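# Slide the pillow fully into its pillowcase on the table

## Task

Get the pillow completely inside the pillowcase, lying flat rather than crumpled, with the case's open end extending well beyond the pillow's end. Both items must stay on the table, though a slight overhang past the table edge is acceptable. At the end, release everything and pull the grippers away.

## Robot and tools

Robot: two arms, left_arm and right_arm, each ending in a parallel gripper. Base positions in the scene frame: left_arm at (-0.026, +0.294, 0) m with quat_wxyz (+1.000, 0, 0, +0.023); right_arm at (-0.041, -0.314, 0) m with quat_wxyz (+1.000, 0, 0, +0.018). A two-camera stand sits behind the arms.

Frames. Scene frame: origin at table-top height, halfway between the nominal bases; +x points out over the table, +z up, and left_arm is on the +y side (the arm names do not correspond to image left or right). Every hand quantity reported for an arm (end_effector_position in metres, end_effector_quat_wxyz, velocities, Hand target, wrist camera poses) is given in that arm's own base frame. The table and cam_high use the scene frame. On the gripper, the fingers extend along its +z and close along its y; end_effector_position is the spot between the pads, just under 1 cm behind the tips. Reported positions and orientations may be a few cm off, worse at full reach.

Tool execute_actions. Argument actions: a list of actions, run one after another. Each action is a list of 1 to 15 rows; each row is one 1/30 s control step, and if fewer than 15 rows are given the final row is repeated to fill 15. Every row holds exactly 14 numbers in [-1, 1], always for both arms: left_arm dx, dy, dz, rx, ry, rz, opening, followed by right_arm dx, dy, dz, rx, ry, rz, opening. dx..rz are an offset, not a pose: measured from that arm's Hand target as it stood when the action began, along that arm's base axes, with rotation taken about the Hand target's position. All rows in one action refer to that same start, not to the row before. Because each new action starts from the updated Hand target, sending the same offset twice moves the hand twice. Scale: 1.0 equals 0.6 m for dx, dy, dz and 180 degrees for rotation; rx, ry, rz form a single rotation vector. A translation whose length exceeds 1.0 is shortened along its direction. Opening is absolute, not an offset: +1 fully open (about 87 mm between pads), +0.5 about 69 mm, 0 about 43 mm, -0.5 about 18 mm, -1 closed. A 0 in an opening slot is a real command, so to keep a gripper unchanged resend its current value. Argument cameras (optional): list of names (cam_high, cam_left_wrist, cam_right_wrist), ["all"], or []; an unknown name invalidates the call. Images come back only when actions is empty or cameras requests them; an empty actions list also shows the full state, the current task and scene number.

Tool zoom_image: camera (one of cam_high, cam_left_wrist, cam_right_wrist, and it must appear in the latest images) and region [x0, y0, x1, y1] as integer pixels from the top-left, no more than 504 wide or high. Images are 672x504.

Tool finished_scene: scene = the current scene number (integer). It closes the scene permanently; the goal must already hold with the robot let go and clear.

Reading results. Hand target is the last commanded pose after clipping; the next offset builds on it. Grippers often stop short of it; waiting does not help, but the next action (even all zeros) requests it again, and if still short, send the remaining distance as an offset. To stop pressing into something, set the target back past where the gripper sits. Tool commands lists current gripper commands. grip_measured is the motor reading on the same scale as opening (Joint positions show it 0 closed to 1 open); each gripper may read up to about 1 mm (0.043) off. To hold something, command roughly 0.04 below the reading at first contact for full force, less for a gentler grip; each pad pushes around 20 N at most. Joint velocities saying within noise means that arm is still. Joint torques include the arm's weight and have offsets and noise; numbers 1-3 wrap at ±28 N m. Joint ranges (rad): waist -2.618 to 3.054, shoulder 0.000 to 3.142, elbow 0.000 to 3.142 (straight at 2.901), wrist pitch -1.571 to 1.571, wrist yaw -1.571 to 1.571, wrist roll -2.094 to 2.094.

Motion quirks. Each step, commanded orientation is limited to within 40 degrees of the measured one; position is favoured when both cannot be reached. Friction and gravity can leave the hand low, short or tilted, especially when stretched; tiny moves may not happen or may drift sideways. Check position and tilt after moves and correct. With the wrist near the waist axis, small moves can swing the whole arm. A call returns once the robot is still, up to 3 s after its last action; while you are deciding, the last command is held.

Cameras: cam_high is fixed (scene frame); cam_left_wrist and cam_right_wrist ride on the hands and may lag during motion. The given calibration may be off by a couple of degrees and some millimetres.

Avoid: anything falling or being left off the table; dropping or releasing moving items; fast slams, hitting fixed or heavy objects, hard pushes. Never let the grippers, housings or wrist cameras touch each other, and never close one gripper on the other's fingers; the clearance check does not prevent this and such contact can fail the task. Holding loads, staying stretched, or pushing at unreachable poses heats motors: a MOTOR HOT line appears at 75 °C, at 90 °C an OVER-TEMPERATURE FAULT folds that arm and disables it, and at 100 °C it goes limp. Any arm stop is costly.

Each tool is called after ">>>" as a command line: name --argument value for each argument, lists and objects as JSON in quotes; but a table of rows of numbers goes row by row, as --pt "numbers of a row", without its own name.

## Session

>>> execute_actions --actions '[]'

Scene clock: 0.00 s.
left_arm: end_effector_position=(+0.4319, -0.0889, +0.1668) grip_measured=+0.985 end_effector_quat_wxyz=(+0.499, -0.155, +0.851, -0.050) | right_arm: end_effector_position=(+0.4355, +0.1333, +0.1620) grip_measured=+0.971 end_effector_quat_wxyz=(+0.531, +0.080, +0.840, +0.076)
Joint positions: left_arm=[-0.286 1.499 1.061 -0.111 -0.316 -0.469 0.992] | right_arm=[0.377 1.527 1.001 0.066 0.296 0.382 0.986]
Joint velocities: within noise
Joint torques (N m): no reading
Motor temperatures (°C): left_arm=[24 28 28 29 25 24 26] | right_arm=[23 31 30 29 23 23 26]
Heat: left arm: 29 °C; right arm: 31 °C.
Hand target: left_arm +0.4358, -0.0898, +0.1805; +0.514, -0.157, +0.841, -0.057 | right_arm +0.4359, +0.1335, +0.1656; +0.533, +0.080, +0.839, +0.078
Tool commands: left_gripper/opening=+1.0 right_gripper/opening=+1.0
camera_calibration:
cam_left_wrist: T_world_to_cam=[[0.219466, -0.944086, 0.24604, -0.22334], [-0.953323, -0.261127, -0.151616, 0.435901], [0.207386, -0.201281, -0.957328, 0.196804], [0, 0, 0, 1]] pos_world=[0.423756, -0.0574142, 0.309446]
cam_right_wrist: T_world_to_cam=[[-0.0644441, -0.976559, -0.205375, 0.190622], [-0.966051, 0.112647, -0.232501, 0.464047], [0.250185, 0.18342, -0.950665, 0.165433], [0, 0, 0, 1]] pos_world=[0.419188, 0.103537, 0.304311]

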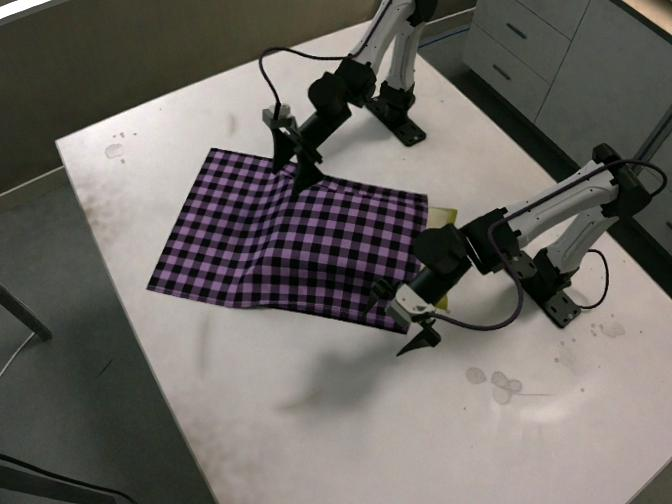

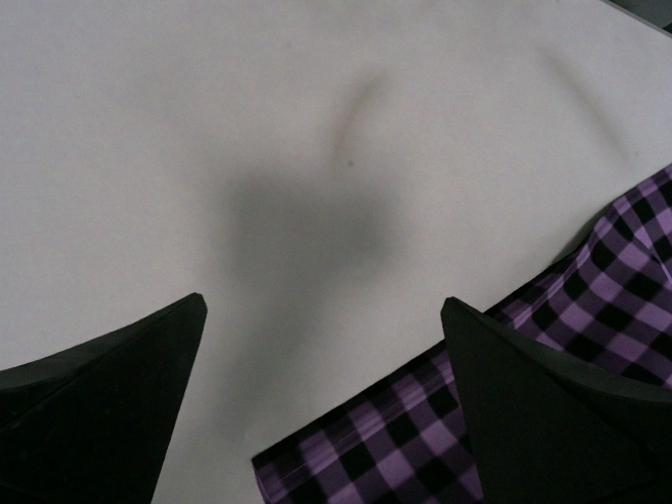

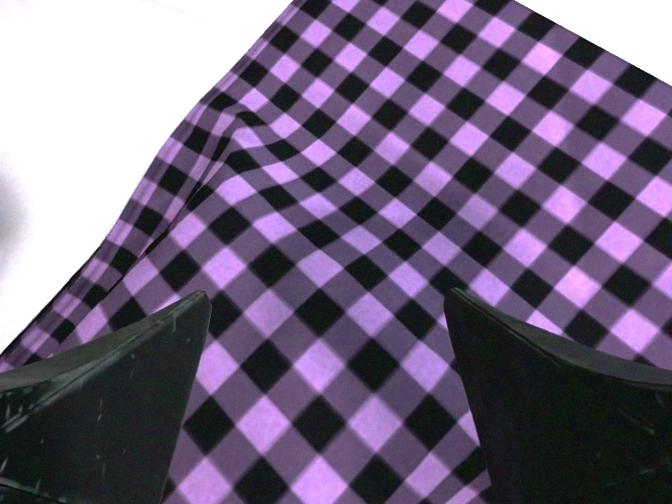

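>>> execute_actions --actions '[[[-0.02,-0.0081,0.02,0.0179,0.026,-0.0403,0.3,-0.0684,0.0214,0.02,-0.0005,0.0353,-0.0086,0.3]],[[-0.02,-0.0081,0,0.0179,0.026,-0.0403,0.3,-0.0684,0.0214,0,-0.0005,0.0353,-0.0086,0.3]],[[-0.02,-0.0081,0,0.0179,0.026,-0.0403,0.3,-0.0684,0.0214,0,-0.0005,0.0353,-0.0086,0.3]],[[-0.02,-0.0081,0,0.0179,0.026,-0.0403,0.3,-0.0684,0.0214,0,-0.0005,0.0353,-0.0086,0.3]],[[-0.02,-0.0081,0,0.0179,0.026,-0.0403,0.3,-0.0684,0.0214,0,-0.0005,0.0353,-0.0086,0.3]],[[-0.02,-0.0081,0,0.0179,0.026,-0.0403,0.3,-0.0684,0.0214,0,-0.0005,0.0353,-0.0086,0.3]],[[-0.02,-0.0081,-0.077,0.0179,0.026,-0.0403,0.3,-0.0684,0.0214,-0.064,-0.0005,0.0353,-0.0086,0.3]],[[-0.02,-0.0081,-0.077,0.0179,0.026,-0.0403,0.3,-0.0684,0.0214,-0.064,-0.0005,0.0353,-0.0086,0.3]],[[0,0,0,0,0,0,0.3,0,0,0,0,0,0,0.3]]]' --cameras '["all"]'

Scene clock: 68.90 s.
left_arm: end_effector_position=(+0.3363, -0.1247, +0.0994) grip_measured=+0.300 end_effector_quat_wxyz=(+0.152, +0.356, +0.920, -0.061) | right_arm: end_effector_position=(+0.1107, +0.2333, +0.1029) grip_measured=+0.300 end_effector_quat_wxyz=(+0.135, +0.186, +0.973, -0.029)
Joint positions: left_arm=[-0.335 1.761 1.428 -0.936 0.13 0.385 0.65] | right_arm=[1.158 1.523 1.203 -1.248 0.277 1.536 0.65]
Joint torques (N m): left_arm=[-0.57 -8.38 5.44 0.98 0.11 0.14] | right_arm=[0.68 -6.16 5.41 0.45 0.02 0.05]
Motor temperatures (°C): left_arm=[24 35 36 34 25 24 25] | right_arm=[22 35 37 32 23 23 25]
Heat: left arm: 36 °C; right arm: 37 °C.
Hand target: left_arm +0.3398, -0.1287, +0.1001; +0.161, +0.362, +0.916, -0.065 | right_arm +0.1075, +0.2362, +0.1009; +0.128, +0.190, +0.973, -0.025
Off the commanded pose: left_arm 0.005 m, 1 deg | right_arm 0.005 m, 1 deg.
camera_calibration:
cam_left_wrist: T_world_to_cam=[[-0.66791, -0.744234, 0.00335147, 0.127951], [-0.634343, 0.571632, 0.520429, 0.254994], [-0.389237, 0.345474, -0.853898, 0.403465], [0, 0, 0, 1]] pos_world=[0.404257, -0.189924, 0.211383]
cam_right_wrist: T_world_to_cam=[[-0.371468, -0.928225, 0.0202335, 0.254662], [-0.7612, 0.316959, 0.565784, -0.0271824], [-0.531588, 0.194769, -0.824305, 0.243177], [0, 0, 0, 1]] pos_world=[0.203178, 0.197636, 0.210679]

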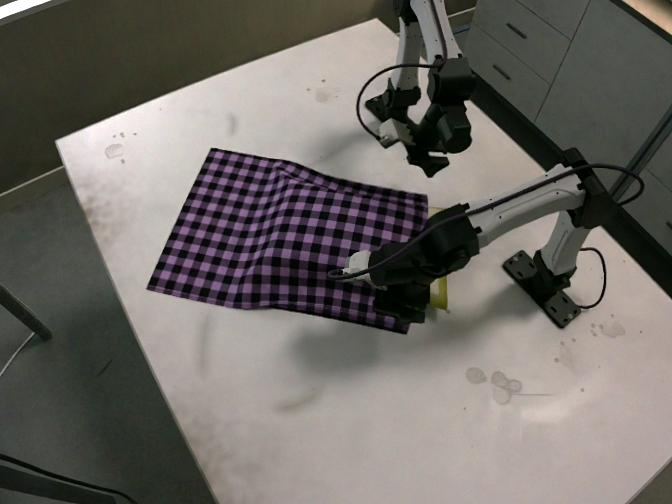

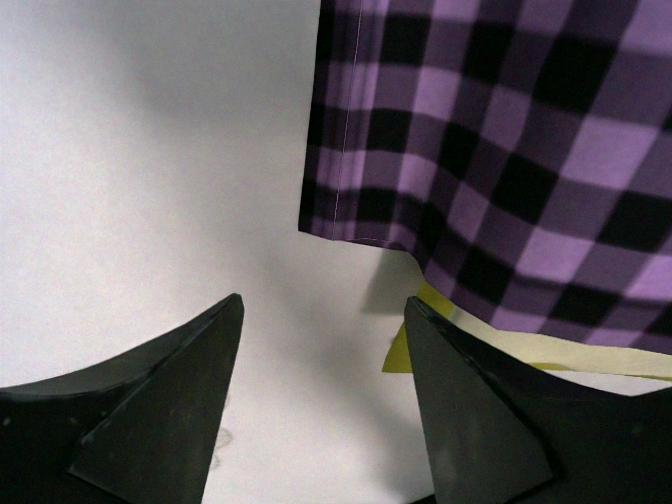

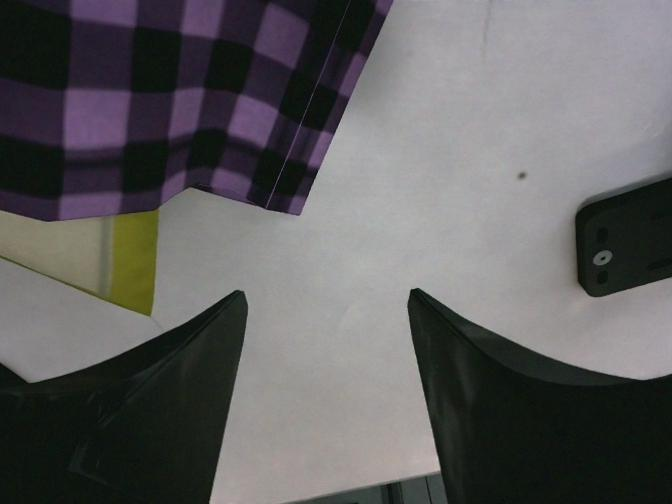

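>>> execute_actions --actions '[[[0.012,0,-0.05,0,0,0,0.3,0.041,0.004,-0.05,0,0,0,0.3]],[[0,0,-0.05,0,0,0,0.3,0,0,-0.05,0,0,0,0.3]],[[0,0,-0.045,0,0,0,0.3,0,0,-0.045,0,0,0,0.3]],[[0,0,0,0,0,0,0.3,0,0,0,0,0,0,0.3]],[[0,0,0,0,0,0,0.3,0,0,0,0,0,0,0.3]]]' --cameras '["cam_left_wrist","cam_right_wrist"]'

Scene clock: 89.57 s.
left_arm: end_effector_position=(+0.3447, -0.1280, +0.0163) grip_measured=+0.300 end_effector_quat_wxyz=(+0.158, +0.360, +0.918, -0.062) | right_arm: end_effector_position=(+0.1338, +0.2378, +0.0167) grip_measured=+0.300 end_effector_quat_wxyz=(+0.135, +0.193, +0.972, -0.026)
Joint positions: left_arm=[-0.335 1.861 1.212 -0.607 0.134 0.392 0.65] | right_arm=[1.086 1.649 0.976 -0.869 0.273 1.474 0.65]
Joint torques (N m): left_arm=[0.12 -8.2 4.77 0.99 0.1 0.15] | right_arm=[0.03 -6.49 5.18 0.51 0.04 -0.14]
Heat: left arm: 36 °C; right arm: 36 °C.
Hand target: left_arm +0.3471, -0.1287, +0.0132; +0.161, +0.362, +0.916, -0.065 | right_arm +0.1322, +0.2386, +0.0139; +0.128, +0.190, +0.973, -0.025
Off the commanded pose: left_arm 0.004 m, 1 deg | right_arm 0.003 m, 1 deg.
camera_calibration:
cam_left_wrist: T_world_to_cam=[[-0.673623, -0.739075, -0.0000323819, 0.133961], [-0.635715, 0.579395, 0.510067, 0.307146], [-0.376959, 0.343613, -0.860135, 0.332553], [0, 0, 0, 1]] pos_world=[0.410856, -0.193221, 0.129379]
cam_right_wrist: T_world_to_cam=[[-0.383475, -0.923477, 0.0117161, 0.269833], [-0.757834, 0.321892, 0.567515, 0.0360126], [-0.527859, 0.208749, -0.823279, 0.179634], [0, 0, 0, 1]] pos_world=[0.225587, 0.200094, 0.12429]
Images, in order (width x height): cam_left_wrist 672x504, cam_right_wrist 672x504.

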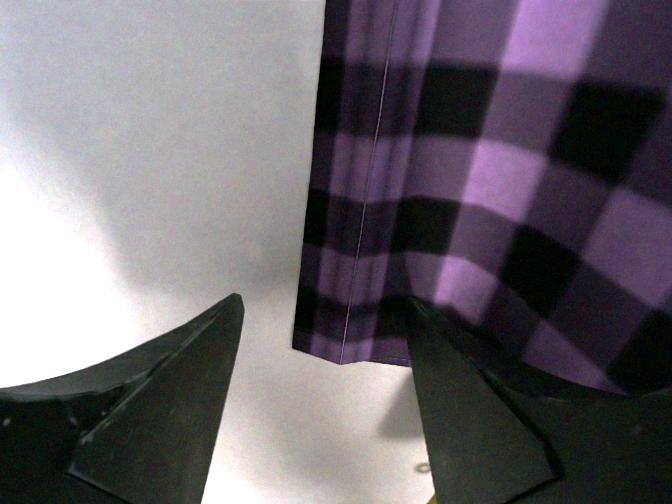

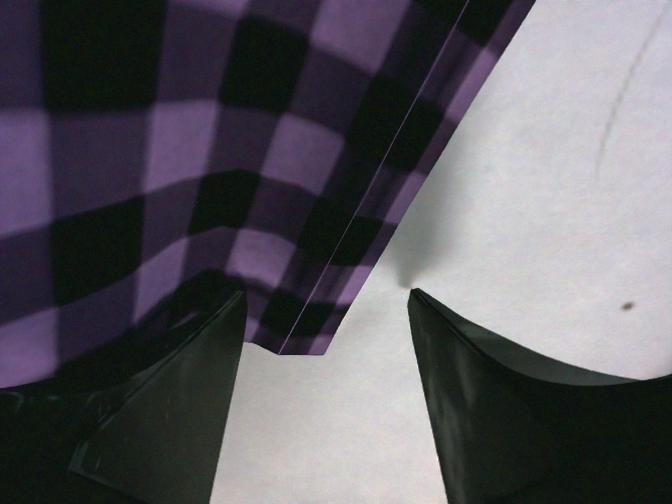

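>>> execute_actions --actions '[[[0.02,-0.022,-0.012,0,0,0,0.3,0.018,-0.02,-0.016,0,0,0,0.3]],[[0,0,0,0,0,0,0.0,0,0,0,0,0,0,0.0]],[[0,0,0,0,0,0,-0.4,0,0,0,0,0,0,-0.4]],[[0,0,0,0,0,0,-1,0,0,0,0,0,0,-1]],[[0,0,0,0,0,0,-1,0,0,0,0,0,0,-1]],[[-0.02,0.02,0.05,0,0,0,-1,-0.02,0.02,0.05,0,0,0,-1]],[[-0.02,0.02,0.05,0,0,0,-1,-0.02,0.02,0.05,0,0,0,-1]],[[0,0,0.05,0,0,0,-1,0,0,0.05,0,0,0,-1]]]' --cameras '["all"]'

Scene clock: 102.13 s.
left_arm: end_effector_position=(+0.3244, -0.1188, +0.0743) grip_measured=-0.963 end_effector_quat_wxyz=(+0.130, +0.360, +0.921, -0.072) | right_arm: end_effector_position=(+0.1231, +0.2513, +0.0873) grip_measured=-0.974 end_effector_quat_wxyz=(+0.131, +0.190, +0.973, -0.027)
Joint positions: left_arm=[-0.319 1.768 1.341 -0.891 0.157 0.407 0.019] | right_arm=[1.138 1.606 1.224 -1.178 0.269 1.522 0.013]
Joint torques (N m): left_arm=[0.38 -11.33 8.08 0.64 -0.04 0.17] | right_arm=[0.92 -8.51 7.21 0.1 0.11 0.02]
Heat: left arm: 36 °C; right arm: 35 °C.
Hand target: left_arm +0.3350, -0.1179, +0.0959; +0.161, +0.362, +0.916, -0.065 | right_arm +0.1190, +0.2506, +0.0944; +0.128, +0.190, +0.973, -0.025
Off the commanded pose: left_arm 0.024 m, 4 deg | right_arm 0.008 m, 0 deg.
camera_calibration:
cam_left_wrist: T_world_to_cam=[[-0.676238, -0.735645, 0.0390904, 0.125375], [-0.600821, 0.581451, 0.548571, 0.245307], [-0.426283, 0.347478, -0.83519, 0.386251], [0, 0, 0, 1]] pos_world=[0.396821, -0.184617, 0.183123]
cam_right_wrist: T_world_to_cam=[[-0.377074, -0.926044, 0.0160391, 0.276846], [-0.755829, 0.317681, 0.572539, -0.0161649], [-0.535292, 0.203767, -0.81972, 0.231125], [0, 0, 0, 1]] pos_world=[0.215893, 0.214411, 0.194272]

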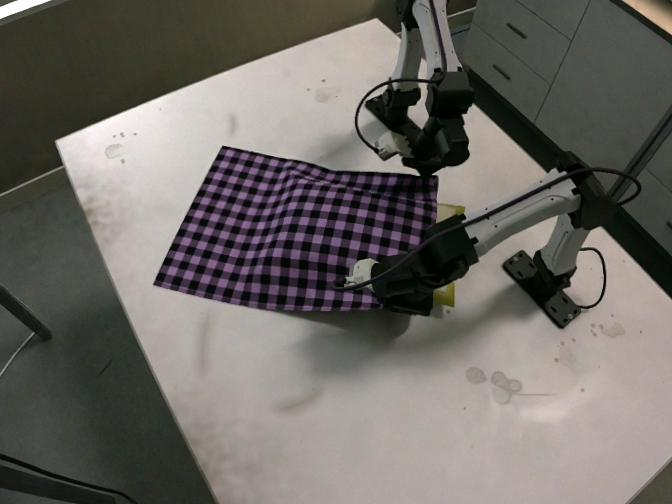

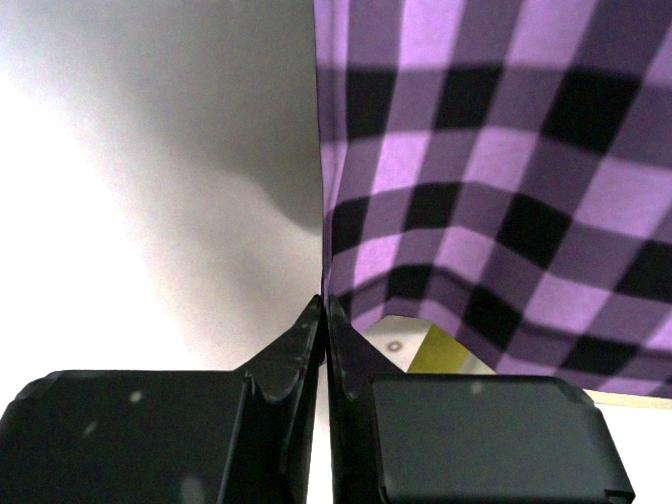

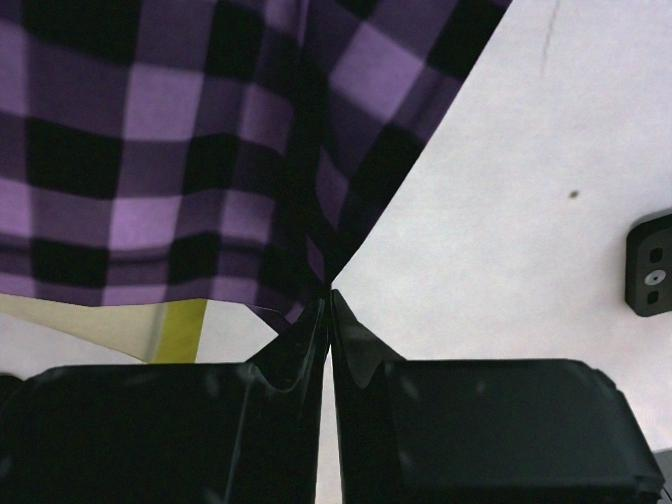

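>>> execute_actions --actions '[[[-0.0048,-0.0056,0.0716,-0.0111,-0.0285,0.0285,-1,0.0454,-0.0304,0.0721,-0.0064,-0.0329,0.0144,-1]],[[-0.0048,-0.0056,0.0716,-0.0111,-0.0285,0.0285,-1,0.0454,-0.0304,0.0721,-0.0064,-0.0329,0.0144,-1]],[[-0.0048,-0.0056,0.0716,-0.0111,-0.0285,0.0285,-1,0.0454,-0.0304,0.0721,-0.0064,-0.0329,0.0144,-1]],[[-0.0048,-0.0056,0.0716,-0.0111,-0.0285,0.0285,-1,0.0454,-0.0304,0.0721,-0.0064,-0.0329,0.0144,-1]],[[-0.0048,-0.0056,0.0716,-0.0111,-0.0285,0.0285,-1,0.0454,-0.0304,0.0721,-0.0064,-0.0329,0.0144,-1]],[[-0.0048,-0.0056,0.0716,-0.0111,-0.0285,0.0285,-1,0.0454,-0.0304,0.0721,-0.0064,-0.0329,0.0144,-1]],[[-0.0048,-0.0056,0.0716,-0.0111,-0.0285,0.0285,-1,0.0454,-0.0304,0.0721,-0.0064,-0.0329,0.0144,-1]],[[-0.0048,-0.0056,0.0716,-0.0111,-0.0285,0.0285,-1,0.0454,-0.0304,0.0721,-0.0064,-0.0329,0.0144,-1]],[[0,0,0.03,0,0,0,-1,0,0,0.03,0,0,0,-1]],[[0,0,-0.05,0,0,0,-1,0,0,-0.05,0,0,0,-1]],[[0,0,0.05,0,0,0,-1,0,0,0.05,0,0,0,-1]],[[0,0,-0.05,0,0,0,-1,0,0,-0.05,0,0,0,-1]],[[0,0,0.05,0,0,0,-1,0,0,0.05,0,0,0,-1]],[[0,0,0,0,0,0,-1,0,0,0,0,0,0,-1]]]' --cameras '["all"]'

Scene clock: 134.40 s.
left_arm: end_effector_position=(+0.3107, -0.1484, +0.4455) grip_measured=-0.963 end_effector_quat_wxyz=(+0.513, +0.011, +0.858, -0.002) | right_arm: end_effector_position=(+0.3348, +0.1066, +0.4534) grip_measured=-0.974 end_effector_quat_wxyz=(+0.517, -0.002, +0.856, +0.003)
Joint positions: left_arm=[-0.694 1.802 2.779 -1.58 -0.585 -0.354 0.019] | right_arm=[0.487 1.822 2.849 -1.561 0.419 0.241 0.013]
Joint torques (N m): left_arm=[-0.4 -5.74 4.81 1.72 -0.45 0.17] | right_arm=[0.02 -5.72 4.77 2.07 0.21 -0.14]
Motor temperatures (°C): left_arm=[24 42 38 32 25 24 26] | right_arm=[22 36 35 30 23 23 26]
Heat: left arm: 42 °C; right arm: 36 °C.
Hand target: left_arm +0.3120, -0.1448, +0.4575; +0.523, +0.001, +0.852, +0.001 | right_arm +0.3369, +0.1047, +0.4583; +0.522, +0.000, +0.853, +0.000
Off the commanded pose: left_arm 0.013 m, 2 deg | right_arm 0.006 m, 1 deg.
elbow stopped short (right arm): the move would have taken joint 3 (elbow) straighter than the controller allows.
joint read past its limit (left arm) — joint 4 (wrist pitch), lower limit.
joint sent to its limit (left arm) — joint 4 (wrist pitch), lower limit. The joint targets still meet the commanded pose.
camera_calibration:
cam_left_wrist: T_world_to_cam=[[-0.0157107, -0.999875, -0.0018904, -0.146187], [-0.979414, 0.0157696, -0.201245, 0.418409], [0.201249, -0.00131021, -0.979539, 0.518339], [0, 0, 0, 1]] pos_world=[0.303184, -0.152088, 0.59166]
cam_right_wrist: T_world_to_cam=[[-0.00403775, -0.999979, 0.00505847, 0.104735], [-0.978527, 0.00290856, -0.206099, 0.441364], [0.20608, -0.00578203, -0.978518, 0.520257], [0, 0, 0, 1]] pos_world=[0.325095, 0.106457, 0.599516]

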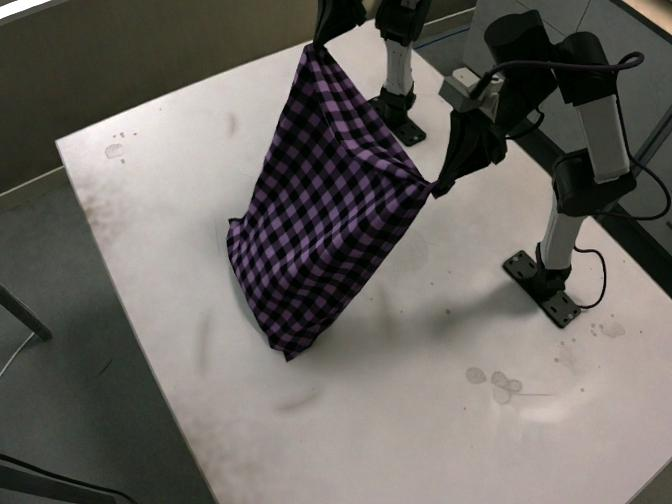

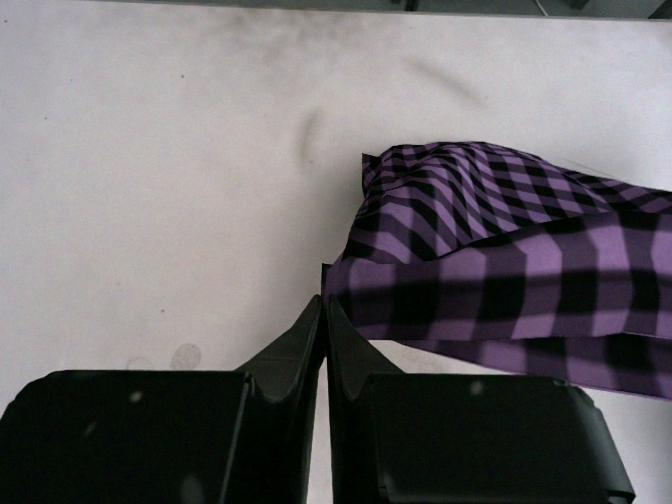

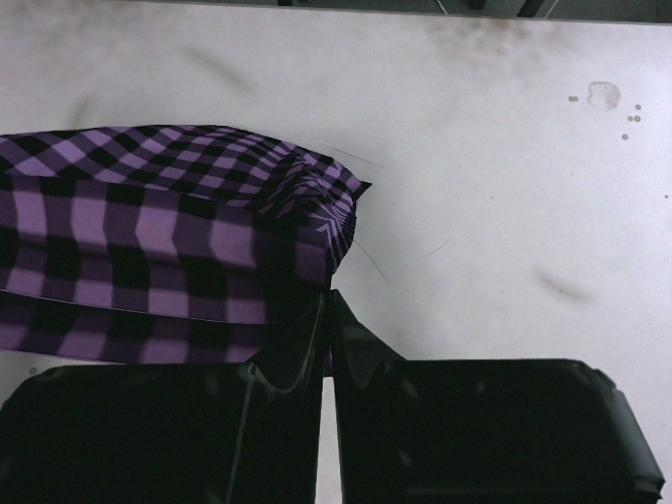

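Same as before. Repeat the lay-down in one go, checking before release.

>>> execute_actions --actions '[[[-0.045,0,-0.05,0,0.028,0,-1,-0.045,0,-0.05,0,0.028,0,-1]],[[-0.045,0,-0.075,0,0.028,0,-1,-0.045,0,-0.075,0,0.028,0,-1]],[[-0.045,0,-0.1,0,0.028,0,-1,-0.045,0,-0.1,0,0.028,0,-1]],[[-0.045,0,-0.11,0,0.028,0,-1,-0.045,0,-0.11,0,0.028,0,-1]],[[-0.02,0,-0.12,0,0.028,0,-1,-0.02,0,-0.12,0,0.028,0,-1]],[[0,0,0,0,0,0,-1,0,0,0,0,0,0,-1]],[[-0.03,0,-0.04,0,0.03,0,-1,-0.03,0,-0.04,0,0.03,0,-1]],[[-0.03,0,-0.06,0,0.03,0,-1,-0.03,0,-0.06,0,0.03,0,-1]],[[-0.03,0,-0.07,0,0.03,0,-1,-0.03,0,-0.07,0,0.03,0,-1]],[[-0.01,0,-0.07,0,0.03,0,-1,-0.01,0,-0.07,0,0.03,0,-1]],[[-0.03,0,-0.01,0,0,0,-1,-0.03,0,-0.01,0,0,0,-1]],[[-0.035,0,-0.03,0,0,0,-1,-0.035,0,-0.03,0,0,0,-1]]]' --cameras '["all"]'

Scene clock: 150.53 s.
left_arm: end_effector_position=(+0.0910, -0.1418, +0.0160) grip_measured=-0.963 end_effector_quat_wxyz=(+0.131, +0.003, +0.991, +0.011) | right_arm: end_effector_position=(+0.1181, +0.1057, +0.0182) grip_measured=-0.973 end_effector_quat_wxyz=(+0.135, -0.003, +0.991, +0.002)
Joint positions: left_arm=[-1.039 1.201 0.596 -0.848 -0.236 -1.018 0.019] | right_arm=[0.758 1.09 0.541 -0.82 0.183 0.734 0.013]
Joint torques (N m): left_arm=[-0.92 -4.31 4.25 0.62 -0.31 -0.01] | right_arm=[0.88 -3.04 5.37 0.85 0.26 0.04]
Heat: left arm: 38 °C; right arm: 35 °C.
Hand target: left_arm +0.0929, -0.1447, +0.0165; +0.141, +0.001, +0.990, +0.001 | right_arm +0.1179, +0.1046, +0.0174; +0.140, +0.000, +0.990, +0.000
Off the commanded pose: left_arm 0.004 m, 2 deg | right_arm 0.001 m, 1 deg.
camera_calibration:
cam_left_wrist: T_world_to_cam=[[0.00436622, -0.999744, -0.022208, -0.145378], [-0.817658, -0.0163543, 0.575471, 0.0850225], [-0.575687, 0.0156459, -0.81752, 0.212235], [0, 0, 0, 1]] pos_world=[0.192335, -0.14727, 0.121349]
cam_right_wrist: T_world_to_cam=[[0.00416871, -0.999926, 0.0114483, 0.104119], [-0.821599, 0.00310143, 0.570058, 0.106978], [-0.570051, -0.0117823, -0.821525, 0.22843], [0, 0, 0, 1]] pos_world=[0.217675, 0.106471, 0.125485]

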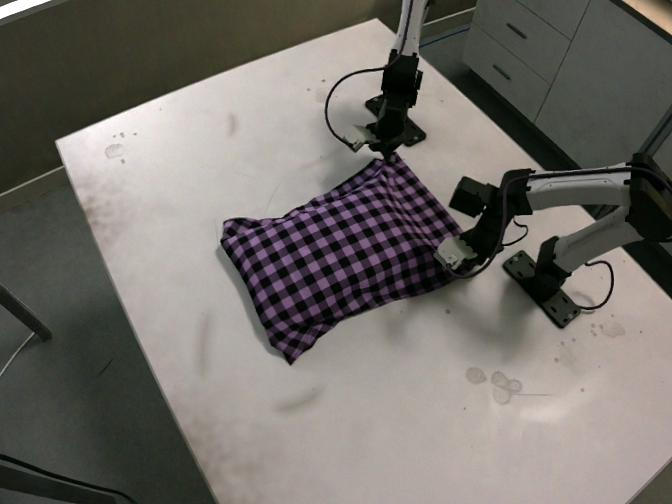

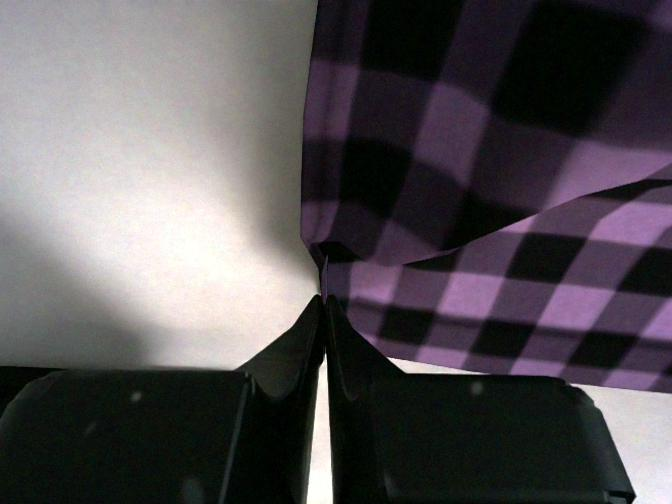

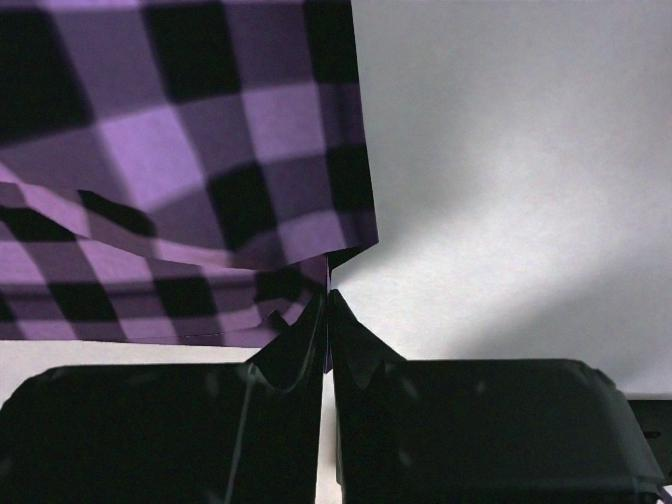

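>>> execute_actions --actions '[[[0,0,0,0,0,0,-0.6,0,0,0,0,0,0,-0.6]],[[0,0,0,0,0,0,0.2,0,0,0,0,0,0,0.2]],[[0,0,0.06,0,0,0,0.2,0,0,0.06,0,0,0,0.2]],[[0,0,0.12,0,0,0,0.2,0,0,0.12,0,0,0,0.2]],[[0,0,0.12,0,-0.05,0,0.2,0,0,0.12,0,-0.05,0,0.2]],[[0,0.06,0.1,0,-0.05,0,0.2,0,-0.06,0.1,0,-0.05,0,0.2]]]' --cameras '["all"]'

>>> zoom_image --camera "cam_high" --region '[200, 130, 510, 380]'

Scene clock: 161.27 s.
left_arm: end_effector_position=(+0.0937, -0.1082, +0.2540) grip_measured=+0.200 end_effector_quat_wxyz=(+0.286, +0.028, +0.952, -0.109) | right_arm: end_effector_position=(+0.1200, +0.0713, +0.2580) grip_measured=+0.200 end_effector_quat_wxyz=(+0.305, -0.004, +0.951, +0.042)
Joint positions: left_arm=[-1.108 0.883 1.367 -1.559 -0.391 -0.95 0.6] | right_arm=[0.823 0.89 1.391 -1.558 0.378 0.713 0.6]
Joint torques (N m): left_arm=[0.23 0.75 5.26 1.02 -0.24 0.16] | right_arm=[-0.31 1.13 5.42 1.23 0.19 -0.16]
Motor temperatures (°C): left_arm=[24 36 35 32 25 24 26] | right_arm=[22 34 35 30 23 23 26]
Heat: left arm: 36 °C; right arm: 35 °C.
Hand target: left_arm +0.0930, -0.1087, +0.2566; +0.294, +0.001, +0.956, +0.001 | right_arm +0.1179, +0.0687, +0.2575; +0.294, +0.000, +0.956, +0.000
Off the commanded pose: left_arm 0.003 m, 13 deg | right_arm 0.003 m, 5 deg.
joint sent to its limit (left arm) — joint 4 (wrist pitch), lower limit. The joint targets are off in orientation, not in position.
joint sent to its limit (right arm) — joint 4 (wrist pitch), lower limit. The joint targets are off in orientation, not in position.
camera_calibration:
cam_left_wrist: T_world_to_cam=[[-0.106907, -0.975005, 0.194774, -0.148508], [-0.948597, 0.158711, 0.273815, 0.0585731], [-0.297884, -0.155489, -0.941854, 0.395036], [0, 0, 0, 1]] pos_world=[0.15736, -0.0926688, 0.384953]
cam_right_wrist: T_world_to_cam=[[0.0279298, -0.997474, -0.0653123, 0.083675], [-0.966534, -0.0436165, 0.252803, 0.0744733], [-0.255013, 0.0560658, -0.965311, 0.420537], [0, 0, 0, 1]] pos_world=[0.176887, 0.0631341, 0.392587]

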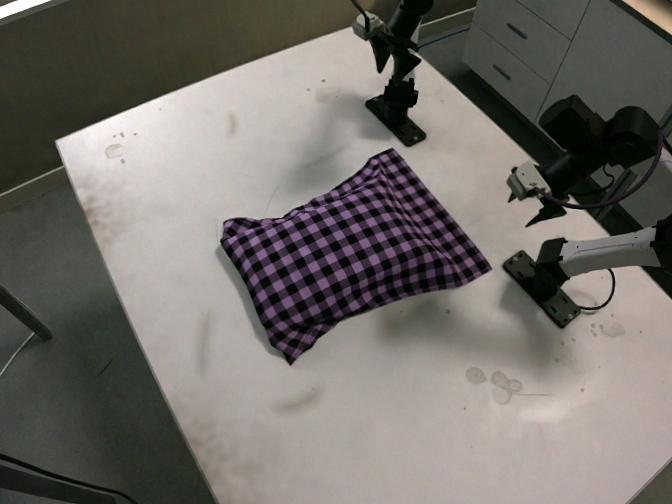

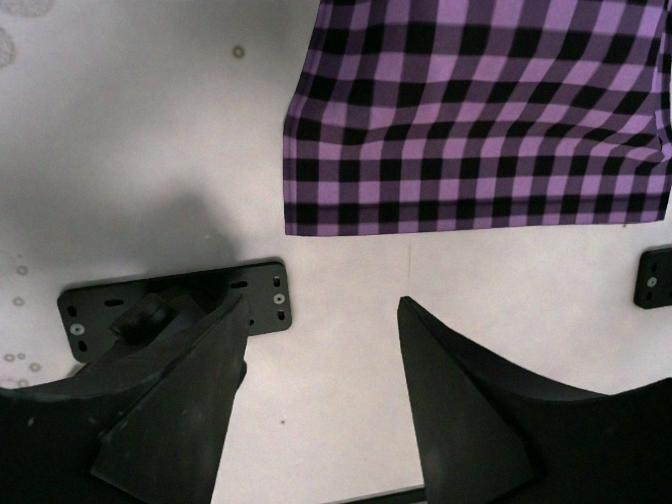

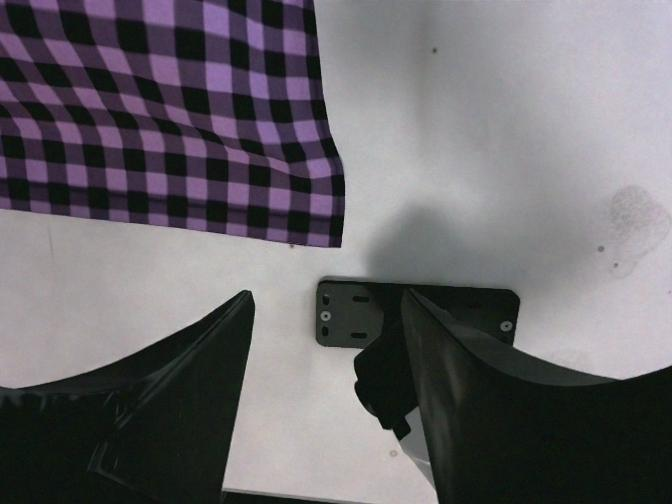

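Scaled by 1.626 from the camera's 672x504 image, which has a finer 960x720 frame.

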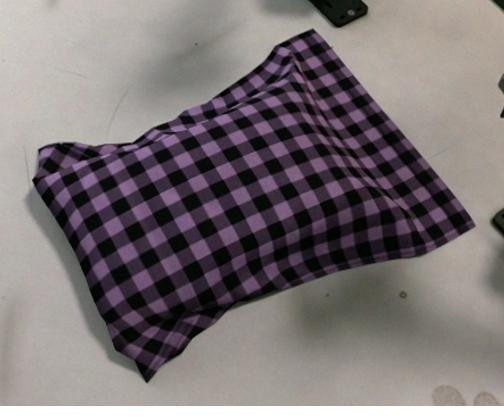

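>>> finished_scene --scene 2

The scene is finished: the task was done.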